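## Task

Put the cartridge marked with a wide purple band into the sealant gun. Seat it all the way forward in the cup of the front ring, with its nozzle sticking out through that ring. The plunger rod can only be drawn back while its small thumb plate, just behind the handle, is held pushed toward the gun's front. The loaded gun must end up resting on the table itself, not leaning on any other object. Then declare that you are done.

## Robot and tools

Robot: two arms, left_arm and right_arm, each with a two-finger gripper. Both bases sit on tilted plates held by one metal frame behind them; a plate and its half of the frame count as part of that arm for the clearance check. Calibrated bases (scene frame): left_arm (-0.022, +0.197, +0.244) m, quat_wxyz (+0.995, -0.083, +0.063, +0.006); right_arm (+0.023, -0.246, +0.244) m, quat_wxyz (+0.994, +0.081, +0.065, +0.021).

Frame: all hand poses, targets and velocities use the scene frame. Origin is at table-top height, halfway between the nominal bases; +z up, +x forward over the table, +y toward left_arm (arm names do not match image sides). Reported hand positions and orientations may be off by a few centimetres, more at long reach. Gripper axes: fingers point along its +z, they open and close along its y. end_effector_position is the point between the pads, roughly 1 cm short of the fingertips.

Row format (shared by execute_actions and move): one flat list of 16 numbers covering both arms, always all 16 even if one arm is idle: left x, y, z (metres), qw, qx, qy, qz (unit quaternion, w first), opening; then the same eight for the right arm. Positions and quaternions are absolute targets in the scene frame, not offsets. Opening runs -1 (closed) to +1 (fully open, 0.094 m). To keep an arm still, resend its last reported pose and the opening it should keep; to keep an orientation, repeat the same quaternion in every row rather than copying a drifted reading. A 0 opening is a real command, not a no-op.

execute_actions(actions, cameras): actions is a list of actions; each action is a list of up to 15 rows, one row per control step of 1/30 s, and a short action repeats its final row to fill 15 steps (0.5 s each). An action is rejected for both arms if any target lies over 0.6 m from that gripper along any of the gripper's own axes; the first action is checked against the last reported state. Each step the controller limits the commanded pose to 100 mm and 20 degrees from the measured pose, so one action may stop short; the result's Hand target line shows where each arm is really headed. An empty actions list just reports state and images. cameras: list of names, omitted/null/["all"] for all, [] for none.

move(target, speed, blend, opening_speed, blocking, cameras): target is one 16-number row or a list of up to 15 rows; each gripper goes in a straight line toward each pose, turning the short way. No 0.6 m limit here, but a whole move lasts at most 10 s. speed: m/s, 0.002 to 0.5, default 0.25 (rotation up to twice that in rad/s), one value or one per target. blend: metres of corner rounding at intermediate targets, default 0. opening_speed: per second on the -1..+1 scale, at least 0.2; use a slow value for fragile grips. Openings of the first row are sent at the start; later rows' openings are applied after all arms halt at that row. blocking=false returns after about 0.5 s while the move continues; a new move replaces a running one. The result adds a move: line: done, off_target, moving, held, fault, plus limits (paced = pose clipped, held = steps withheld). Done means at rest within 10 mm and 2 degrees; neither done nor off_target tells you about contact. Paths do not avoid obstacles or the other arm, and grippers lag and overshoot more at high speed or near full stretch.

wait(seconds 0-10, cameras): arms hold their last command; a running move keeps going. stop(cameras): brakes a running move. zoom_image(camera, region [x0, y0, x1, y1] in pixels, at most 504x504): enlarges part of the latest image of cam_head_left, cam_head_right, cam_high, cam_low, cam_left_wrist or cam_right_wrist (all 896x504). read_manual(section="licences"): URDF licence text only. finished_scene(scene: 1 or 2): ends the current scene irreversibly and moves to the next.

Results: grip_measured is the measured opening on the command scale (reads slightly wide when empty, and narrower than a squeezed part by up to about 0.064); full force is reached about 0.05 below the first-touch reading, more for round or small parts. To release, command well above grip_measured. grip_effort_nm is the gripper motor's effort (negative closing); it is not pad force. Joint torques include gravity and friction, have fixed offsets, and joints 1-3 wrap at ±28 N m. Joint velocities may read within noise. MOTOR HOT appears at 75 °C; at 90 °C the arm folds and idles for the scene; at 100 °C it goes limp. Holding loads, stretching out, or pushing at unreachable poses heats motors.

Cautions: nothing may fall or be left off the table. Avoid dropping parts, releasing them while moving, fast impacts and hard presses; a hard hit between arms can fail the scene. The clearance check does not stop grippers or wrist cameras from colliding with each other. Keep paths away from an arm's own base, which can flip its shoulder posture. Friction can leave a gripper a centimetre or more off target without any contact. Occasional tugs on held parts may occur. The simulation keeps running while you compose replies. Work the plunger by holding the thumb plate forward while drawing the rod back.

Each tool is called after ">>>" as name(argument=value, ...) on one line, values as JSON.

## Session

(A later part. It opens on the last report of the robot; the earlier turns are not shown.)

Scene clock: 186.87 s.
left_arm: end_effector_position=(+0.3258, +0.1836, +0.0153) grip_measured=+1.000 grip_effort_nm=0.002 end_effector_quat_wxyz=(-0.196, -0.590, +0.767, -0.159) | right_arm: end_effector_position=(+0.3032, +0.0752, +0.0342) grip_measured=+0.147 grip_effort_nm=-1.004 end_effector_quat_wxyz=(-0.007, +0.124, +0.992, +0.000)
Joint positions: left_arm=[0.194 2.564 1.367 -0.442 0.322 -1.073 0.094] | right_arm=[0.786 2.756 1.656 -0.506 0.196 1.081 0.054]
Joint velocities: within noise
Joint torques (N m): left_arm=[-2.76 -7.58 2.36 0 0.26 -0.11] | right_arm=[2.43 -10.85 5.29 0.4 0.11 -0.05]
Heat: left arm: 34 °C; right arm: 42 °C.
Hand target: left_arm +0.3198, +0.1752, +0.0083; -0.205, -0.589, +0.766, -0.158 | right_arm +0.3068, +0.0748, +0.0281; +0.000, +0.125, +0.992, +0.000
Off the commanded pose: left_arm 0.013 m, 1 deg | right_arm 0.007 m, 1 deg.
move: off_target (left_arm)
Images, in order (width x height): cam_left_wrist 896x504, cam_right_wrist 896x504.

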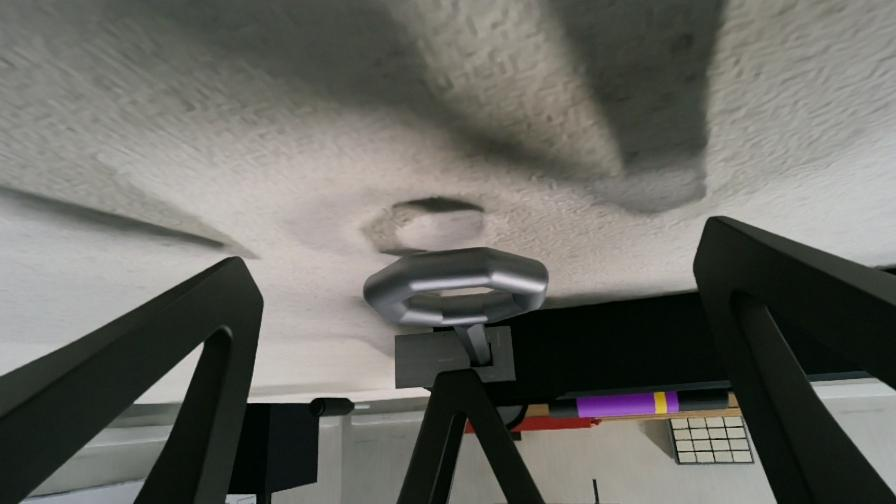

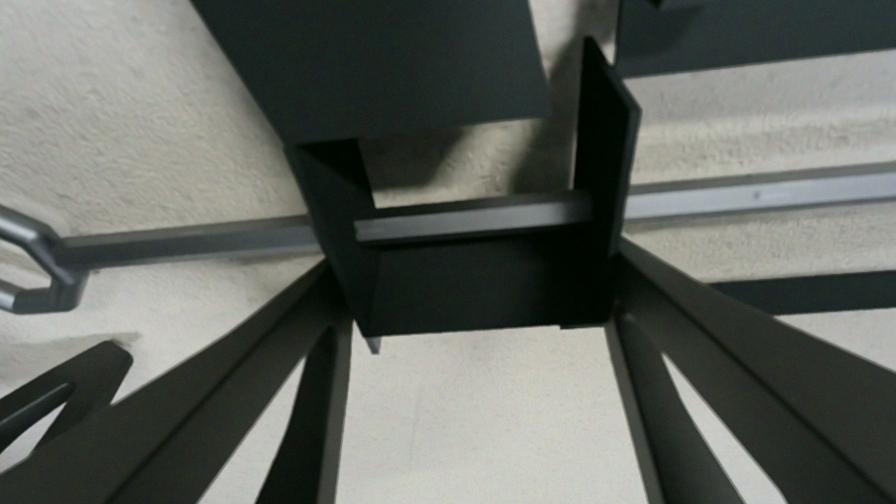

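>>> move(target=[0.320,0.175,0.008,0.205,0.589,-0.766,0.158,-0.05,0.307,0.075,0.028,0,0.1253,0.992,0,0.1], cameras=["cam_left_wrist"], opening_speed=1)

>>> move(target=[0.320,0.175,0.008,0.205,0.589,-0.766,0.158,-0.5,0.307,0.075,0.028,0,0.1253,0.992,0,0.1], cameras=["cam_left_wrist","cam_right_wrist"], opening_speed=0.3)

Scene clock: 191.03 s.
left_arm: end_effector_position=(+0.3262, +0.1837, +0.0152) grip_measured=-0.047 grip_effort_nm=-0.139 end_effector_quat_wxyz=(-0.195, -0.590, +0.767, -0.159) | right_arm: end_effector_position=(+0.3032, +0.0752, +0.0342) grip_measured=+0.147 grip_effort_nm=-1.004 end_effector_quat_wxyz=(-0.007, +0.124, +0.992, +0.000)
Joint positions: left_arm=[0.194 2.564 1.367 -0.44 0.322 -1.074 0.045] | right_arm=[0.786 2.756 1.656 -0.506 0.196 1.081 0.054]
Joint velocities: within noise
Joint torques (N m): left_arm=[-3 -7.54 2.28 0 0.25 -0.11] | right_arm=[2.36 -10.88 5.2 0.4 0.11 -0.04]
Heat: left arm: 35 °C; right arm: 42 °C.
Hand target: left_arm +0.3198, +0.1752, +0.0083; -0.205, -0.589, +0.766, -0.158 | right_arm +0.3068, +0.0748, +0.0281; +0.000, +0.125, +0.992, +0.000
Off the commanded pose: left_arm 0.013 m, 1 deg | right_arm 0.007 m, 1 deg.
move: off_target (left_arm)
Images, in order (width x height): cam_left_wrist 896x504.

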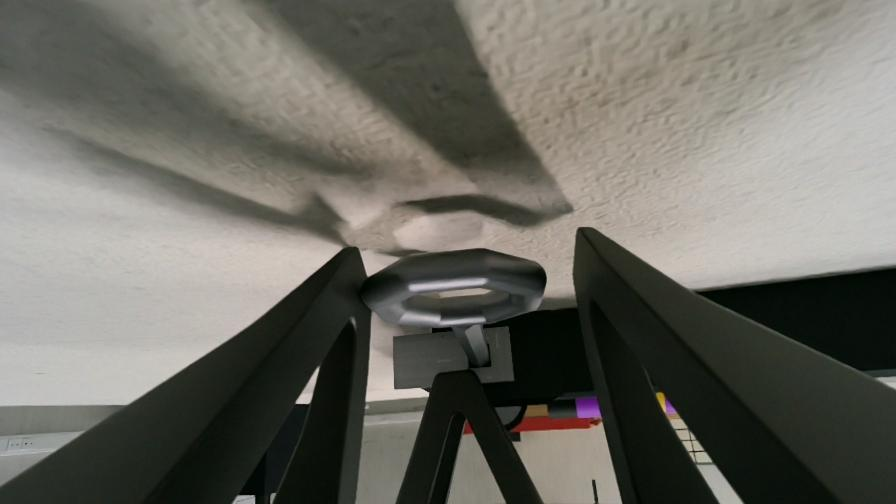

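Scene clock: 192.73 s.
left_arm: end_effector_position=(+0.3244, +0.1845, +0.0150) grip_measured=-0.255 grip_effort_nm=-1.028 end_effector_quat_wxyz=(-0.196, -0.590, +0.767, -0.155) | right_arm: end_effector_position=(+0.3033, +0.0753, +0.0342) grip_measured=+0.147 grip_effort_nm=-1.004 end_effector_quat_wxyz=(-0.007, +0.124, +0.992, +0.000)
Joint positions: left_arm=[0.194 2.564 1.367 -0.446 0.315 -1.074 0.035] | right_arm=[0.786 2.756 1.656 -0.506 0.196 1.081 0.054]
Joint velocities: within noise
Joint torques (N m): left_arm=[-2.8 -7.39 2.33 0.03 0.3 -0.1] | right_arm=[2.36 -10.86 5.18 0.39 0.11 -0.03]
Heat: left arm: 35 °C; right arm: 42 °C.
Hand target: left_arm +0.3198, +0.1752, +0.0083; -0.205, -0.589, +0.766, -0.158 | right_arm +0.3068, +0.0748, +0.0281; +0.000, +0.125, +0.992, +0.000
Off the commanded pose: left_arm 0.013 m, 1 deg | right_arm 0.007 m, 1 deg.
move: off_target (left_arm)
Images, in order (width x height): cam_left_wrist 896x504, cam_right_wrist 896x504.

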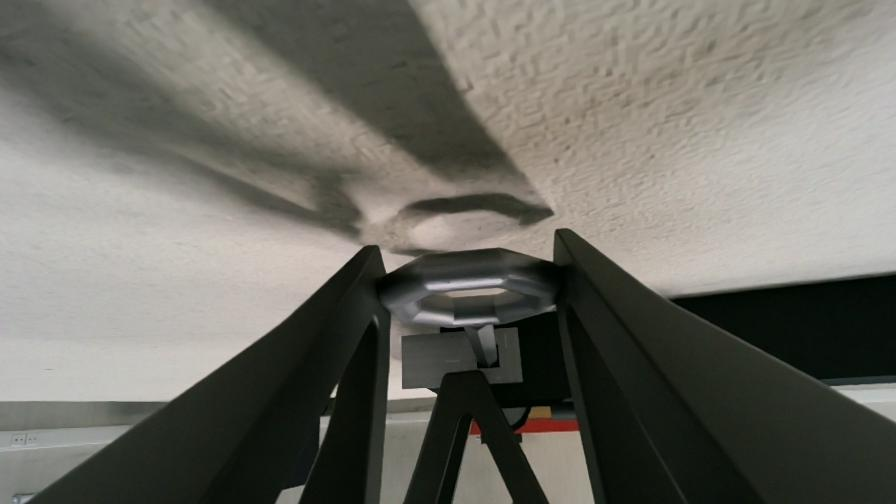

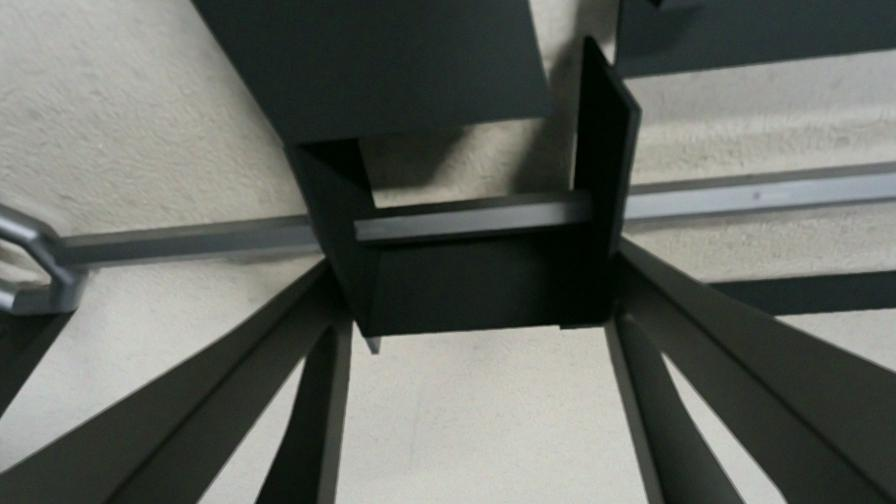

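>>> move(target=[0.3274,0.204,0.008,0.205,0.589,-0.766,0.158,-0.5,0.307,0.075,0.028,0,0.1253,0.992,0,0.1], cameras=["cam_left_wrist","cam_right_wrist"], speed=0.06)

Scene clock: 197.50 s.
left_arm: end_effector_position=(+0.3262, +0.1958, +0.0146) grip_measured=-0.255 grip_effort_nm=-1.028 end_effector_quat_wxyz=(-0.209, -0.588, +0.764, -0.163) | right_arm: end_effector_position=(+0.3040, +0.0760, +0.0342) grip_measured=+0.146 grip_effort_nm=-1.004 end_effector_quat_wxyz=(-0.005, +0.125, +0.992, +0.002)
Joint positions: left_arm=[0.232 2.585 1.419 -0.508 0.337 -1.029 0.035] | right_arm=[0.786 2.756 1.656 -0.501 0.196 1.081 0.054]
Joint velocities: within noise
Joint torques (N m): left_arm=[-0.35 -7.99 4.86 -0.21 0.09 0.2] | right_arm=[2.41 -10.88 5.26 0.37 0.12 -0.04]
Heat: left arm: 35 °C; right arm: 42 °C.
Hand target: left_arm +0.3271, +0.2039, +0.0082; -0.205, -0.589, +0.766, -0.158 | right_arm +0.3068, +0.0748, +0.0281; +0.000, +0.125, +0.992, +0.000
Off the commanded pose: left_arm 0.011 m, 1 deg | right_arm 0.007 m, 1 deg.
move: off_target (left_arm)
Images, in order (width x height): cam_left_wrist 896x504, cam_right_wrist 896x504.

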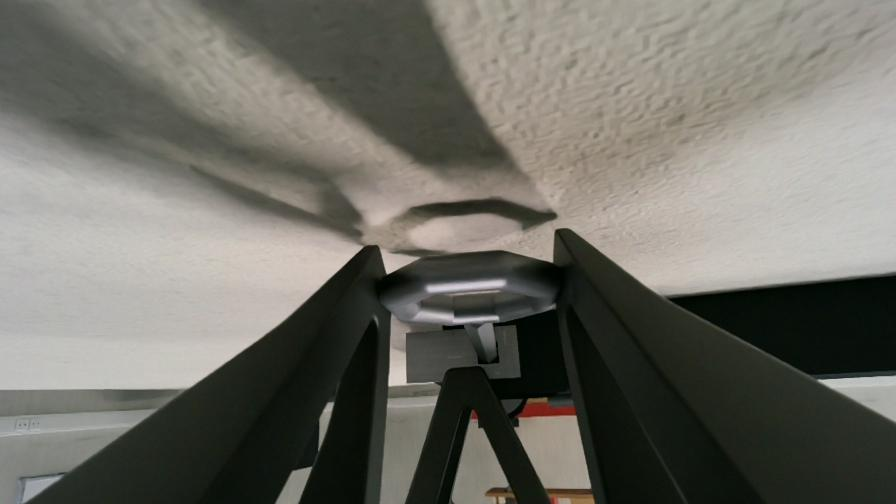

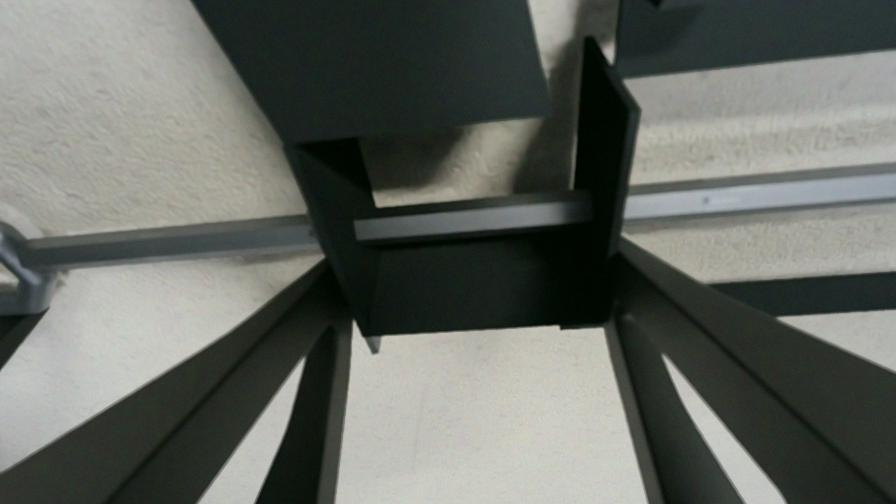

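>>> move(target=[0.352,0.30,0.010,0.205,0.589,-0.766,0.158,-0.5,0.307,0.075,0.028,0,0.1253,0.992,0,0.1], cameras=["cam_left_wrist","cam_right_wrist","cam_high"], speed=0.06)

Scene clock: 201.97 s.
left_arm: end_effector_position=(+0.3468, +0.2822, +0.0156) grip_measured=-0.255 grip_effort_nm=-1.028 end_effector_quat_wxyz=(-0.222, -0.588, +0.760, -0.164) | right_arm: end_effector_position=(+0.3066, +0.0788, +0.0356) grip_measured=+0.146 grip_effort_nm=-1.009 end_effector_quat_wxyz=(-0.003, +0.126, +0.992, +0.006)
Joint positions: left_arm=[0.416 2.696 1.766 -0.832 0.322 -0.838 0.035] | right_arm=[0.786 2.756 1.665 -0.501 0.195 1.081 0.054]
Joint velocities: within noise
Joint torques (N m): left_arm=[0.69 -9.62 6.86 -0.35 -0.03 0.27] | right_arm=[2.33 -10.85 4.52 0.39 0.13 -0.04]
Heat: left arm: 36 °C; right arm: 42 °C.
Hand target: left_arm +0.3515, +0.2999, +0.0106; -0.205, -0.589, +0.766, -0.158 | right_arm +0.3068, +0.0749, +0.0281; +0.000, +0.125, +0.992, +0.000
Off the commanded pose: left_arm 0.019 m, 2 deg | right_arm 0.009 m, 1 deg.
move: off_target (left_arm)
Images, in order (width x height): cam_high 896x504, cam_left_wrist 896x504, cam_right_wrist 896x504.

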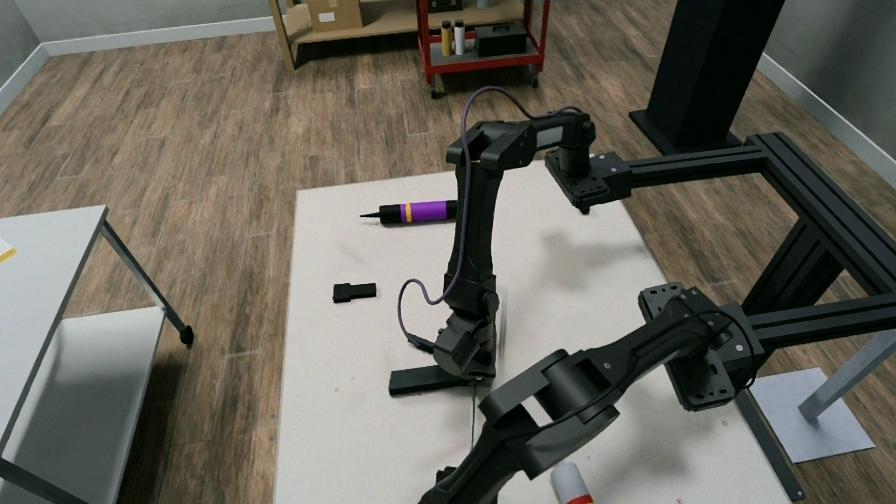

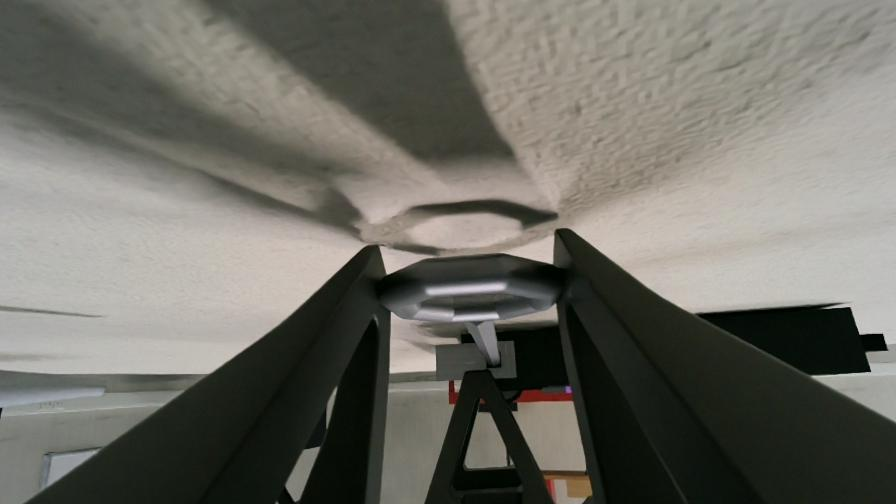

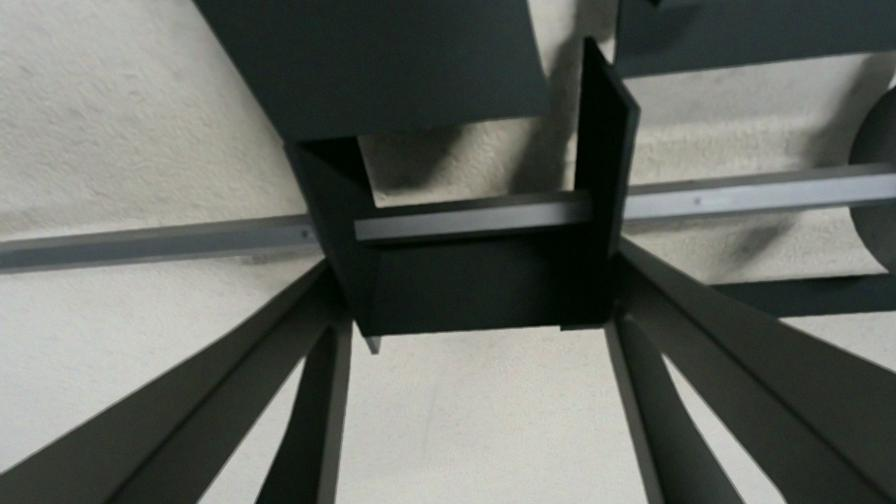

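>>> move(target=[0.368,0.36,0.010,0.205,0.589,-0.766,0.158,-0.5,0.307,0.075,0.028,0,0.1253,0.992,0,0.1], cameras=["cam_left_wrist","cam_right_wrist"], speed=0.05)

Scene clock: 205.57 s.
left_arm: end_effector_position=(+0.3614, +0.3319, +0.0186) grip_measured=-0.255 grip_effort_nm=-1.033 end_effector_quat_wxyz=(-0.238, -0.584, +0.757, -0.172) | right_arm: end_effector_position=(+0.3094, +0.0814, +0.0371) grip_measured=+0.146 grip_effort_nm=-1.004 end_effector_quat_wxyz=(-0.001, +0.126, +0.992, +0.009)
Joint positions: left_arm=[0.504 2.84 2.124 -1.108 0.323 -0.737 0.035] | right_arm=[0.786 2.756 1.673 -0.501 0.195 1.081 0.054]
Joint velocities: within noise
Joint torques (N m): left_arm=[1.52 -10.44 8.36 -0.25 -0.18 0.21] | right_arm=[2.43 -10.95 3.9 0.38 0.11 -0.05]
Heat: left arm: 36 °C; right arm: 42 °C.
Hand target: left_arm +0.3670, +0.3598, +0.0115; -0.205, -0.590, +0.765, -0.157 | right_arm +0.3068, +0.0749, +0.0282; +0.000, +0.125, +0.992, +0.000
Off the commanded pose: left_arm 0.030 m, 4 deg | right_arm 0.011 m, 1 deg.
move: off_target (left_arm, right_arm)
Images, in order (width x height): cam_left_wrist 896x504, cam_right_wrist 896x504.

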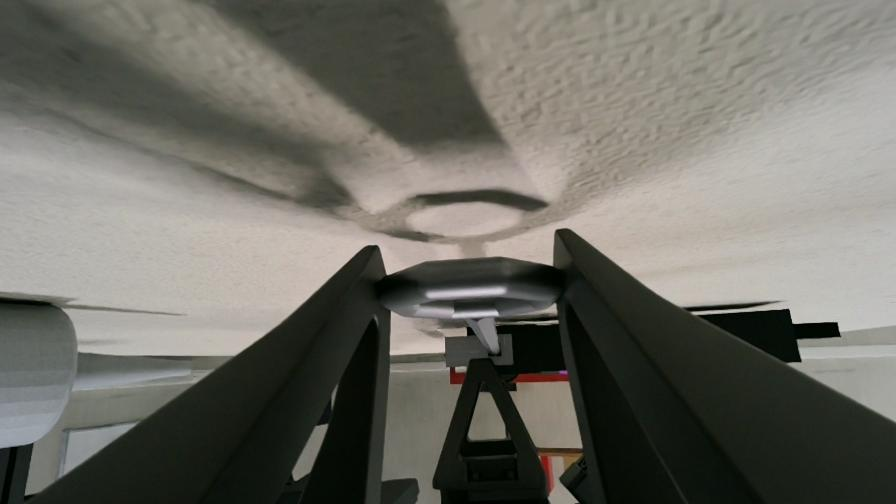

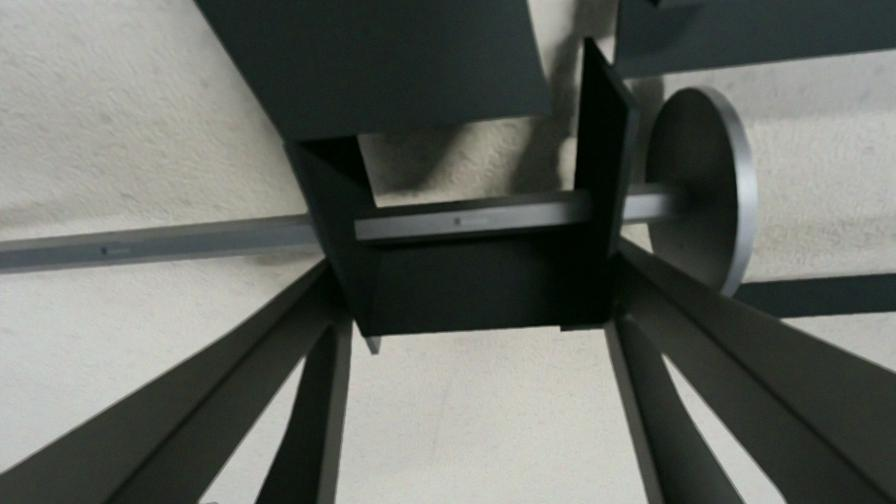

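>>> move(target=[0.363,0.340,0.010,0.205,0.589,-0.766,0.158,-0.5,0.307,0.075,0.030,0,0.1253,0.992,0,0.32], cameras=["cam_right_wrist"], speed=0.05)

>>> move(target=[0.363,0.340,0.010,0.205,0.589,-0.766,0.158,-0.5,0.307,0.075,0.09,0,0.1253,0.992,0,0.32], cameras=["cam_right_wrist","cam_left_wrist"], speed=0.08)

Scene clock: 232.73 s.
left_arm: end_effector_position=(+0.3567, +0.3342, +0.0132) grip_measured=-0.255 grip_effort_nm=-1.033 end_effector_quat_wxyz=(-0.230, -0.591, +0.755, -0.165) | right_arm: end_effector_position=(+0.3130, +0.0872, +0.0373) grip_measured=+0.318 grip_effort_nm=0.154 end_effector_quat_wxyz=(+0.004, +0.129, +0.991, +0.022)
Joint positions: left_arm=[0.509 2.822 2.068 -1.053 0.309 -0.749 0.035] | right_arm=[0.786 2.756 1.673 -0.473 0.187 1.082 0.062]
Joint velocities: within noise
Joint torques (N m): left_arm=[-1.62 -12.51 2.43 0.03 -0.07 0.07] | right_arm=[2.51 -11.48 3.77 0.13 0.19 -0.03]
Heat: left arm: 43 °C; right arm: 42 °C.
Hand target: left_arm +0.3631, +0.3400, +0.0104; -0.206, -0.589, +0.765, -0.158 | right_arm +0.3070, +0.0751, +0.0302; +0.000, +0.125, +0.992, +0.000
Off the commanded pose: left_arm 0.009 m, 3 deg | right_arm 0.015 m, 3 deg.
move: off_target (left_arm, right_arm)
Images, in order (width x height): cam_right_wrist 896x504.

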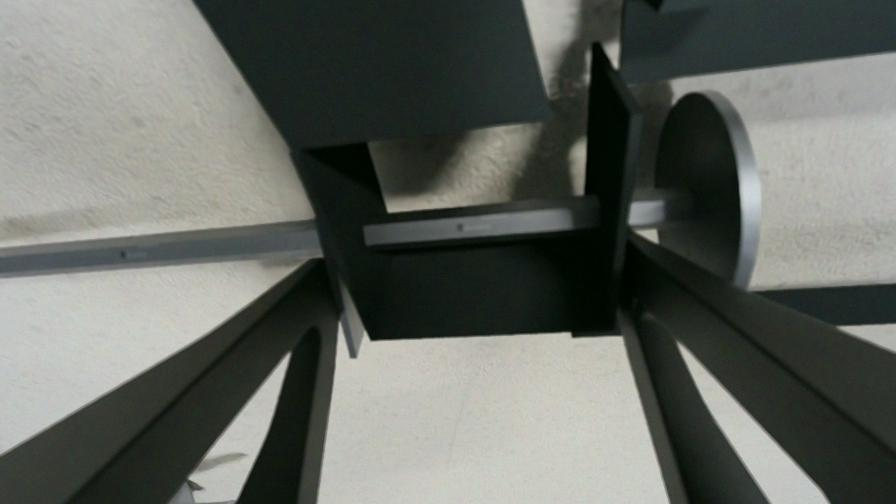

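Scene clock: 234.17 s.
left_arm: end_effector_position=(+0.3559, +0.3326, +0.0132) grip_measured=-0.255 grip_effort_nm=-1.028 end_effector_quat_wxyz=(-0.233, -0.591, +0.754, -0.168) | right_arm: end_effector_position=(+0.3071, +0.0715, +0.0747) grip_measured=+0.318 grip_effort_nm=0.144 end_effector_quat_wxyz=(-0.010, +0.131, +0.991, -0.001)
Joint positions: left_arm=[0.509 2.822 2.064 -1.053 0.315 -0.749 0.035] | right_arm=[0.791 2.643 1.624 -0.592 0.19 1.1 0.062]
Joint velocities: within noise
Joint torques (N m): left_arm=[-1.61 -12.4 2.7 0.01 -0.1 0.04] | right_arm=[4.51 -15.41 4.07 -0.01 0.14 0.07]
Heat: left arm: 44 °C; right arm: 43 °C.
Hand target: left_arm +0.3631, +0.3400, +0.0105; -0.206, -0.589, +0.765, -0.158 | right_arm +0.3070, +0.0750, +0.0894; +0.000, +0.125, +0.992, +0.000
Off the commanded pose: left_arm 0.011 m, 4 deg | right_arm 0.016 m, 1 deg.
move: off_target (left_arm, right_arm)
Images, in order (width x height): cam_left_wrist 896x504, cam_right_wrist 896x504.

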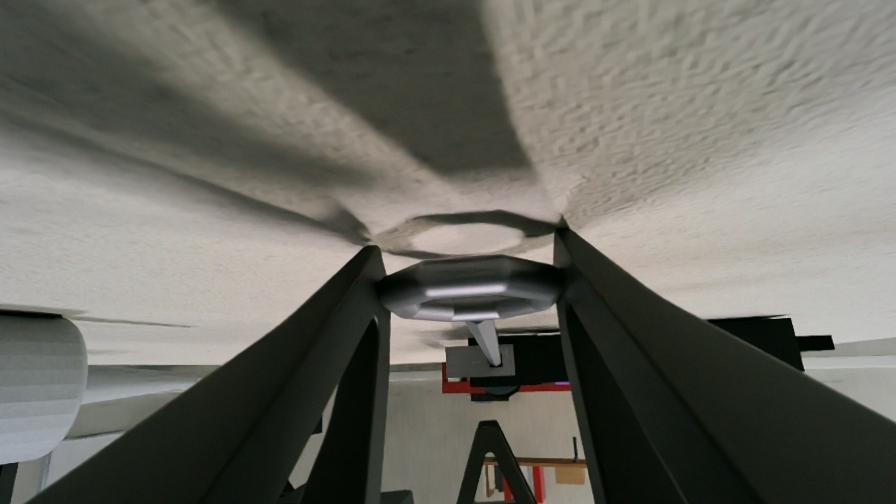

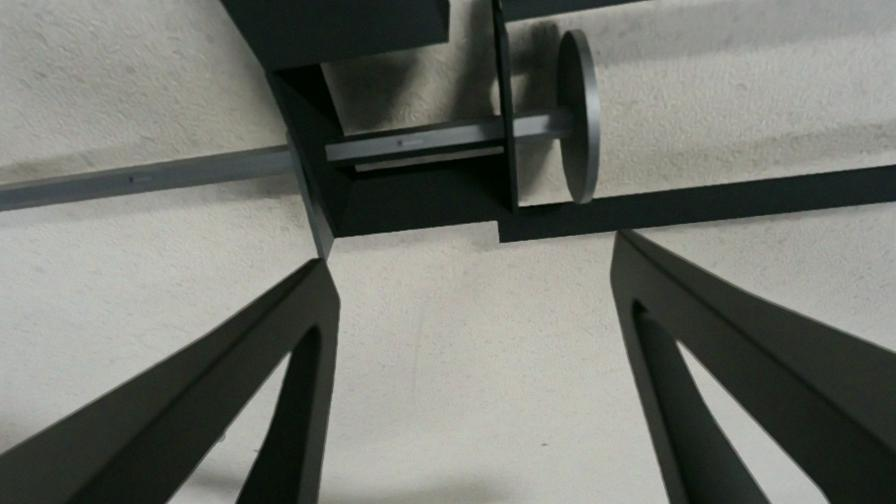

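>>> move(target=[0.363,0.340,0.010,0.205,0.589,-0.766,0.158,-0.5,0.305,0.080,0.072,0,0.1253,0.992,0,1], cameras=["cam_right_wrist","cam_left_wrist"], speed=0.08)

Scene clock: 239.87 s.
left_arm: end_effector_position=(+0.3559, +0.3326, +0.0132) grip_measured=-0.255 grip_effort_nm=-1.033 end_effector_quat_wxyz=(-0.233, -0.591, +0.754, -0.168) | right_arm: end_effector_position=(+0.3069, +0.0713, +0.0747) grip_measured=+0.997 grip_effort_nm=0.168 end_effector_quat_wxyz=(-0.010, +0.132, +0.991, -0.001)
Joint positions: left_arm=[0.509 2.822 2.064 -1.053 0.315 -0.749 0.035] | right_arm=[0.791 2.643 1.624 -0.593 0.19 1.103 0.094]
Joint velocities: within noise
Joint torques (N m): left_arm=[-1.65 -12.41 2.66 -0.01 -0.09 0.06] | right_arm=[4.77 -10.63 6.13 0.32 0.14 0.01]
Heat: left arm: 44 °C; right arm: 44 °C.
Hand target: left_arm +0.3631, +0.3400, +0.0105; -0.206, -0.589, +0.765, -0.158 | right_arm +0.3048, +0.0798, +0.0721; +0.000, +0.125, +0.992, +0.000
Off the commanded pose: left_arm 0.011 m, 4 deg | right_arm 0.009 m, 1 deg.
move: off_target (left_arm)
Images, in order (width x height): cam_left_wrist 896x504, cam_right_wrist 896x504.

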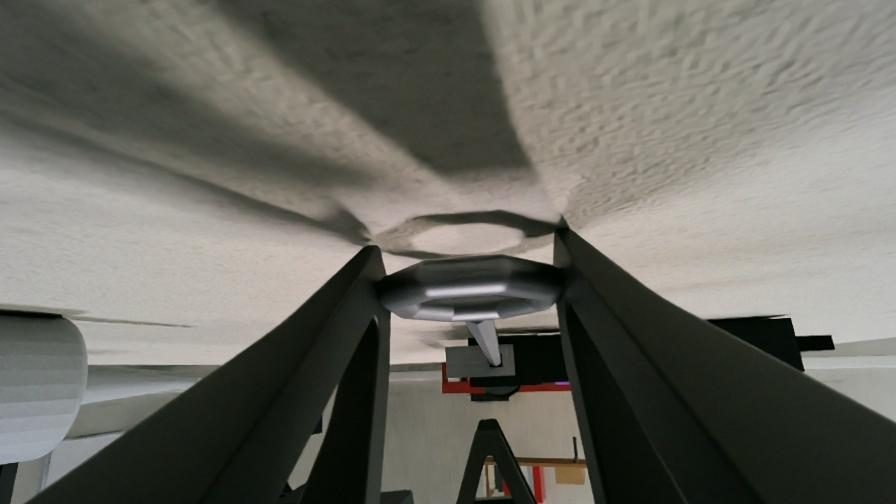

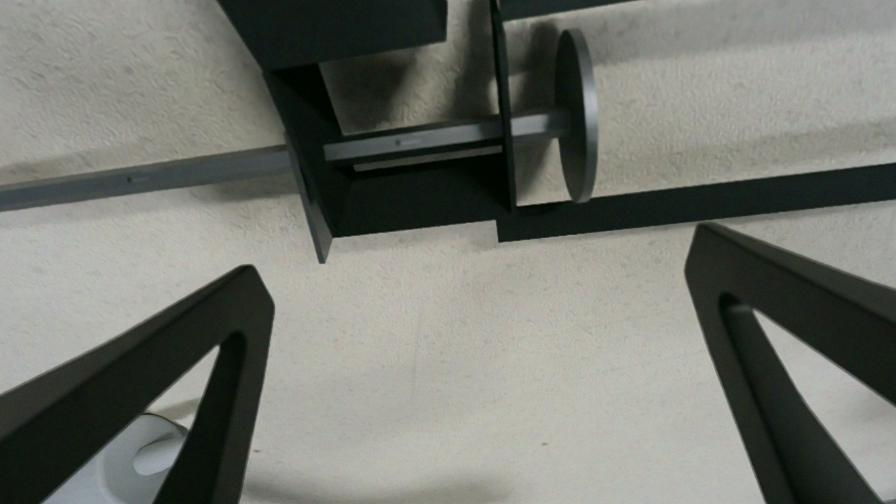

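>>> move(target=[0.363,0.340,0.010,0.205,0.589,-0.766,0.158,-0.5,0.310,0.080,0.050,0,0.1253,0.992,0,1], cameras=["cam_right_wrist"], speed=0.08)

Scene clock: 242.93 s.
left_arm: end_effector_position=(+0.3559, +0.3326, +0.0132) grip_measured=-0.255 grip_effort_nm=-1.028 end_effector_quat_wxyz=(-0.233, -0.591, +0.754, -0.168) | right_arm: end_effector_position=(+0.3051, +0.0758, +0.0535) grip_measured=+0.997 grip_effort_nm=0.168 end_effector_quat_wxyz=(-0.011, +0.128, +0.992, -0.002)
Joint positions: left_arm=[0.509 2.822 2.064 -1.053 0.315 -0.749 0.035] | right_arm=[0.791 2.711 1.659 -0.563 0.19 1.096 0.094]
Joint velocities: within noise
Joint torques (N m): left_arm=[-1.59 -12.4 2.76 0 -0.11 0.04] | right_arm=[3.12 -10.92 6.32 0.34 0.15 -0.05]
Heat: left arm: 44 °C; right arm: 44 °C.
Hand target: left_arm +0.3631, +0.3400, +0.0105; -0.206, -0.589, +0.765, -0.158 | right_arm +0.3099, +0.0798, +0.0501; +0.000, +0.125, +0.992, +0.000
Off the commanded pose: left_arm 0.011 m, 4 deg | right_arm 0.007 m, 1 deg.
move: off_target (left_arm)
Images, in order (width x height): cam_right_wrist 896x504.

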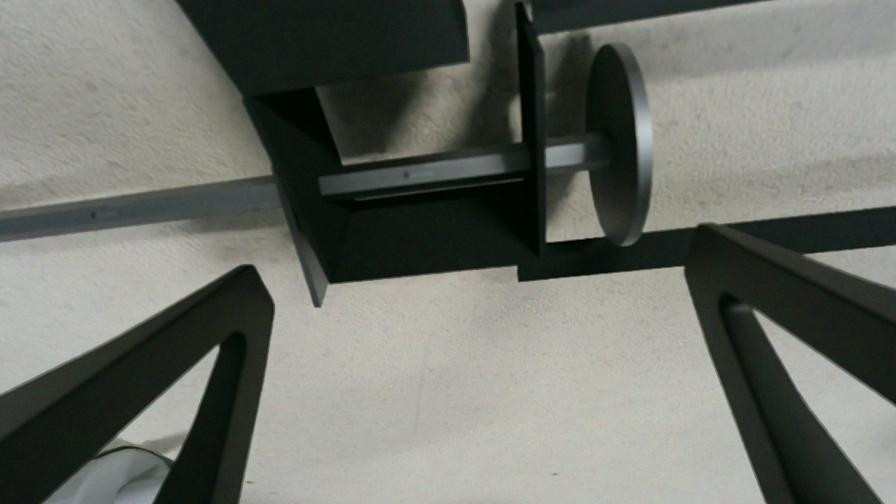

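>>> move(target=[0.363,0.340,0.010,0.205,0.589,-0.766,0.158,-0.5,0.309,0.078,0.034,0,0.1253,0.992,0,1], cameras=["cam_right_wrist"], speed=0.06)

Scene clock: 246.13 s.
left_arm: end_effector_position=(+0.3559, +0.3326, +0.0132) grip_measured=-0.255 grip_effort_nm=-1.023 end_effector_quat_wxyz=(-0.233, -0.591, +0.754, -0.168) | right_arm: end_effector_position=(+0.3008, +0.0758, +0.0381) grip_measured=+0.997 grip_effort_nm=0.168 end_effector_quat_wxyz=(-0.011, +0.123, +0.992, -0.002)
Joint positions: left_arm=[0.509 2.822 2.064 -1.053 0.315 -0.749 0.035] | right_arm=[0.791 2.749 1.659 -0.526 0.191 1.087 0.094]
Joint velocities: within noise
Joint torques (N m): left_arm=[-1.68 -12.53 2.54 0 -0.11 0.06] | right_arm=[2.3 -10.84 6.43 0.31 0.16 -0.05]
Heat: left arm: 44 °C; right arm: 44 °C.
Hand target: left_arm +0.3631, +0.3400, +0.0105; -0.206, -0.589, +0.765, -0.158 | right_arm +0.3088, +0.0778, +0.0342; +0.000, +0.125, +0.992, +0.000
Off the commanded pose: left_arm 0.011 m, 4 deg | right_arm 0.009 m, 1 deg.
move: off_target (left_arm)
Images, in order (width x height): cam_right_wrist 896x504.

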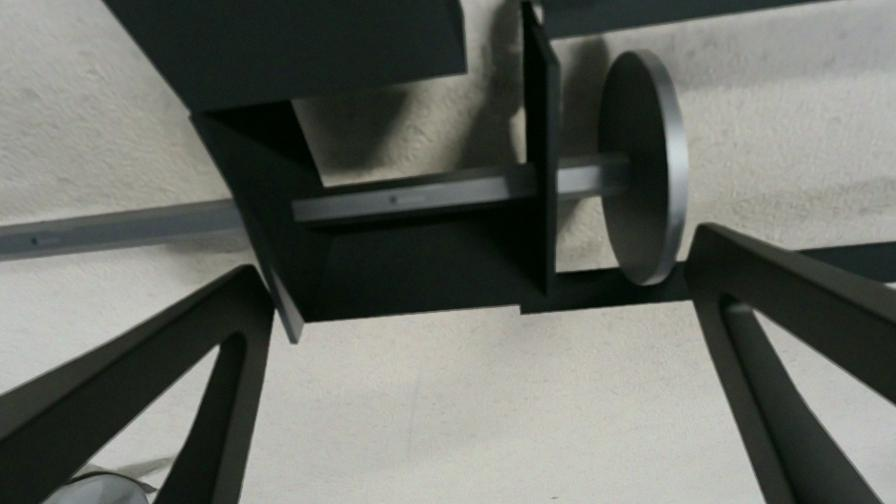

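>>> move(target=[0.363,0.340,0.010,0.205,0.589,-0.766,0.158,-0.5,0.309,0.079,0.034,0,0.1253,0.992,0,0.5], cameras=["cam_right_wrist"], opening_speed=0.25)

Scene clock: 251.20 s.
left_arm: end_effector_position=(+0.3560, +0.3324, +0.0131) grip_measured=-0.256 grip_effort_nm=-1.028 end_effector_quat_wxyz=(-0.233, -0.591, +0.754, -0.168) | right_arm: end_effector_position=(+0.3041, +0.0760, +0.0392) grip_measured=+0.508 grip_effort_nm=-0.403 end_effector_quat_wxyz=(-0.009, +0.126, +0.992, -0.002)
Joint positions: left_arm=[0.509 2.822 2.063 -1.052 0.317 -0.749 0.035] | right_arm=[0.787 2.749 1.667 -0.53 0.194 1.087 0.071]
Joint velocities: within noise
Joint torques (N m): left_arm=[-1.66 -12.34 2.73 0.03 -0.13 0.03] | right_arm=[2.69 -10.71 6.15 0.35 0.12 -0.05]
Heat: left arm: 44 °C; right arm: 44 °C.
Hand target: left_arm +0.3631, +0.3400, +0.0105; -0.206, -0.589, +0.765, -0.158 | right_arm +0.3088, +0.0788, +0.0341; +0.000, +0.125, +0.992, +0.000
Off the commanded pose: left_arm 0.011 m, 4 deg | right_arm 0.008 m, 1 deg.
move: off_target (left_arm)
Images, in order (width x height): cam_right_wrist 896x504.

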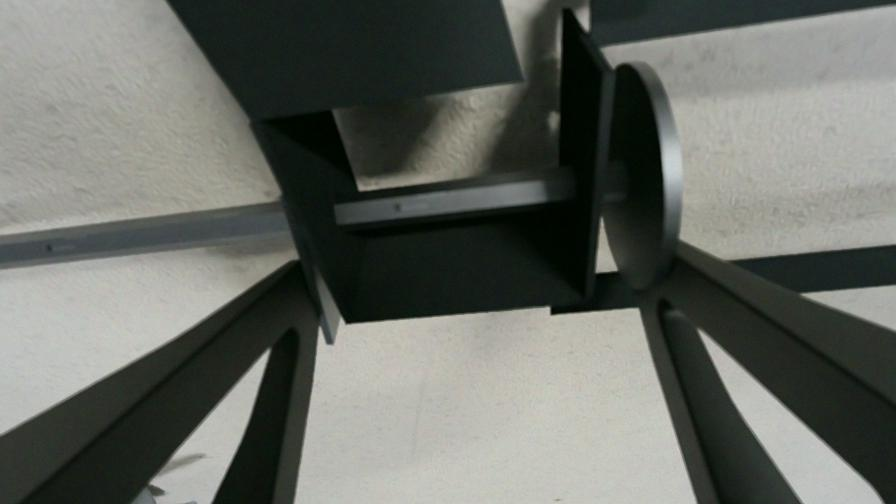

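>>> move(target=[0.365,0.348,0.010,0.205,0.589,-0.766,0.158,-0.5,0.309,0.079,0.034,0,0.1253,0.992,0,0.2], cameras=["cam_right_wrist","cam_left_wrist"], opening_speed=0.25)

Scene clock: 254.77 s.
left_arm: end_effector_position=(+0.3589, +0.3370, +0.0141) grip_measured=-0.256 grip_effort_nm=-1.028 end_effector_quat_wxyz=(-0.226, -0.591, +0.757, -0.162) | right_arm: end_effector_position=(+0.3037, +0.0738, +0.0391) grip_measured=+0.208 grip_effort_nm=-0.393 end_effector_quat_wxyz=(-0.010, +0.126, +0.992, -0.006)
Joint positions: left_arm=[0.509 2.822 2.079 -1.056 0.302 -0.749 0.035] | right_arm=[0.786 2.749 1.667 -0.538 0.198 1.089 0.057]
Joint velocities: within noise
Joint torques (N m): left_arm=[-0.5 -11.11 5.57 -0.21 0 0.18] | right_arm=[2.8 -10.74 6.17 0.43 0.1 -0.05]
Heat: left arm: 44 °C; right arm: 45 °C.
Hand target: left_arm +0.3649, +0.3480, +0.0104; -0.205, -0.589, +0.766, -0.158 | right_arm +0.3089, +0.0787, +0.0342; +0.000, +0.125, +0.992, +0.000
Off the commanded pose: left_arm 0.013 m, 3 deg | right_arm 0.009 m, 1 deg.
move: off_target (left_arm)
Images, in order (width x height): cam_left_wrist 896x504, cam_right_wrist 896x504.

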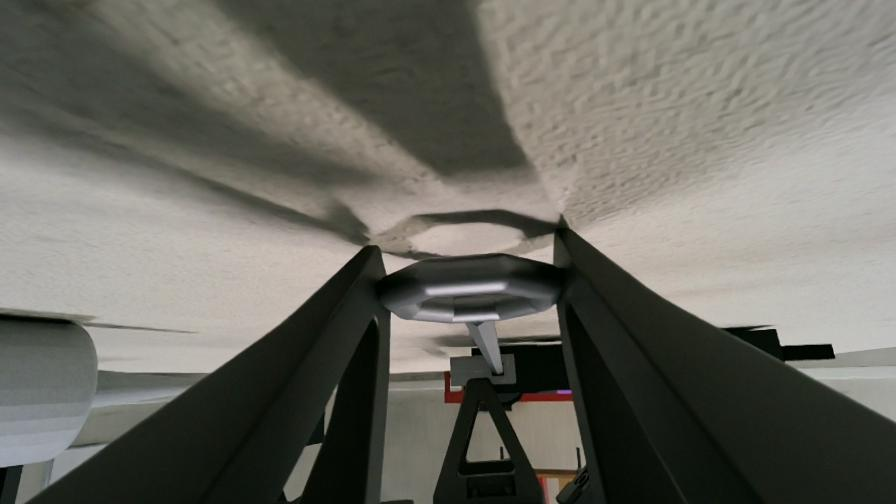

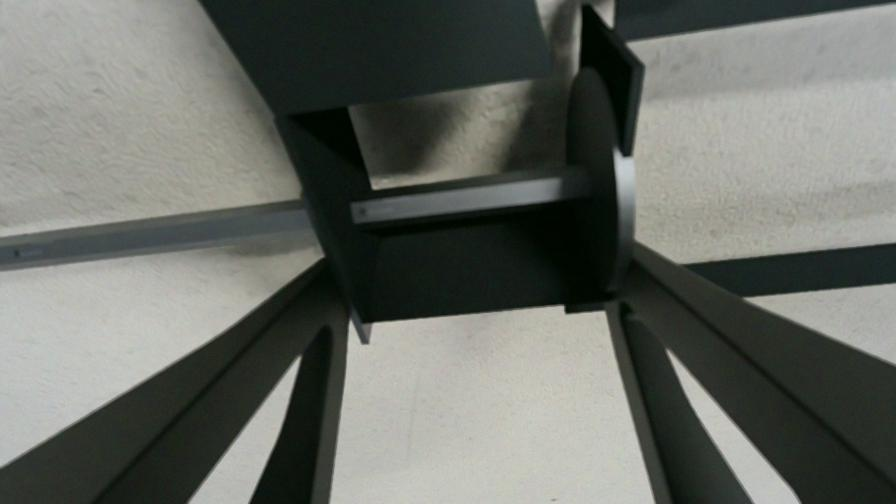

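>>> move(target=[[0.361,0.342,0.010,0.205,0.589,-0.766,0.158,-0.5,0.309,0.079,0.034,0,0.1253,0.992,0,0.45],[0.361,0.342,0.010,0.205,0.589,-0.766,0.158,-0.5,0.311,0.076,0.11,0,0.1253,0.992,0,0.45]], cameras=["cam_right_wrist","cam_left_wrist"], speed=0.1)

Scene clock: 272.67 s.
left_arm: end_effector_position=(+0.3578, +0.3363, +0.0131) grip_measured=-0.256 grip_effort_nm=-1.028 end_effector_quat_wxyz=(-0.225, -0.591, +0.758, -0.163) | right_arm: end_effector_position=(+0.3123, +0.0723, +0.0955) grip_measured=+0.447 grip_effort_nm=0.168 end_effector_quat_wxyz=(-0.007, +0.130, +0.991, -0.002)
Joint positions: left_arm=[0.509 2.816 2.062 -1.042 0.302 -0.749 0.035] | right_arm=[0.796 2.601 1.64 -0.651 0.197 1.104 0.068]
Joint velocities: within noise
Joint torques (N m): left_arm=[-1.24 -12.34 2.22 -0.05 0.01 0.1] | right_arm=[4.46 -15.1 4.38 0.02 0.11 0.07]
Heat: left arm: 43 °C; right arm: 47 °C.
Hand target: left_arm +0.3611, +0.3420, +0.0102; -0.206, -0.589, +0.766, -0.158 | right_arm +0.3110, +0.0760, +0.1095; +0.000, +0.125, +0.992, +0.000
Off the commanded pose: left_arm 0.007 m, 3 deg | right_arm 0.015 m, 1 deg.
move: off_target (left_arm, right_arm)
Images, in order (width x height): cam_left_wrist 896x504, cam_right_wrist 896x504.

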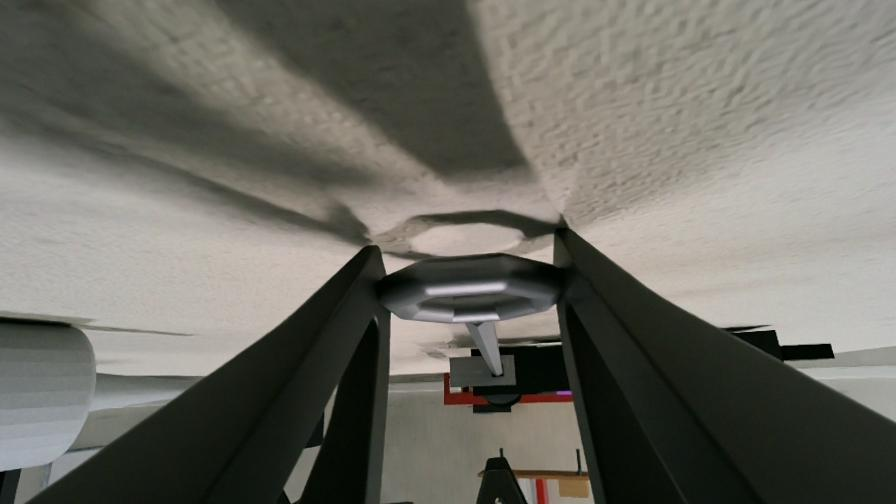

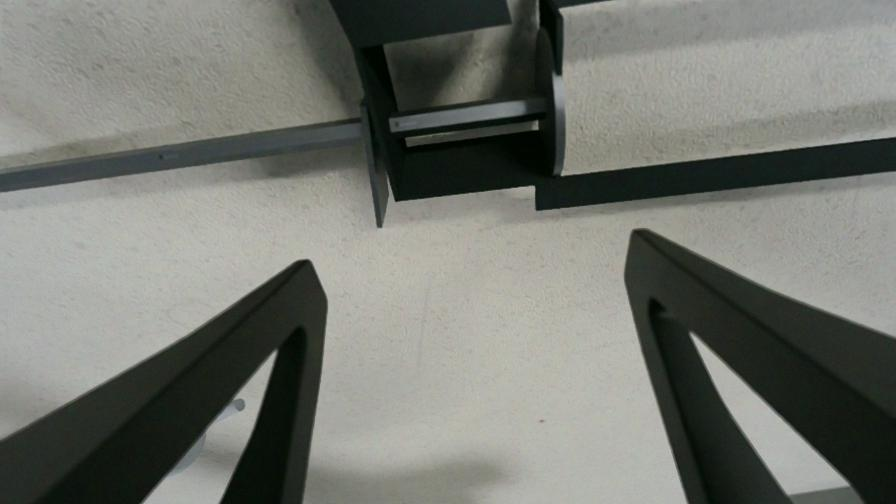

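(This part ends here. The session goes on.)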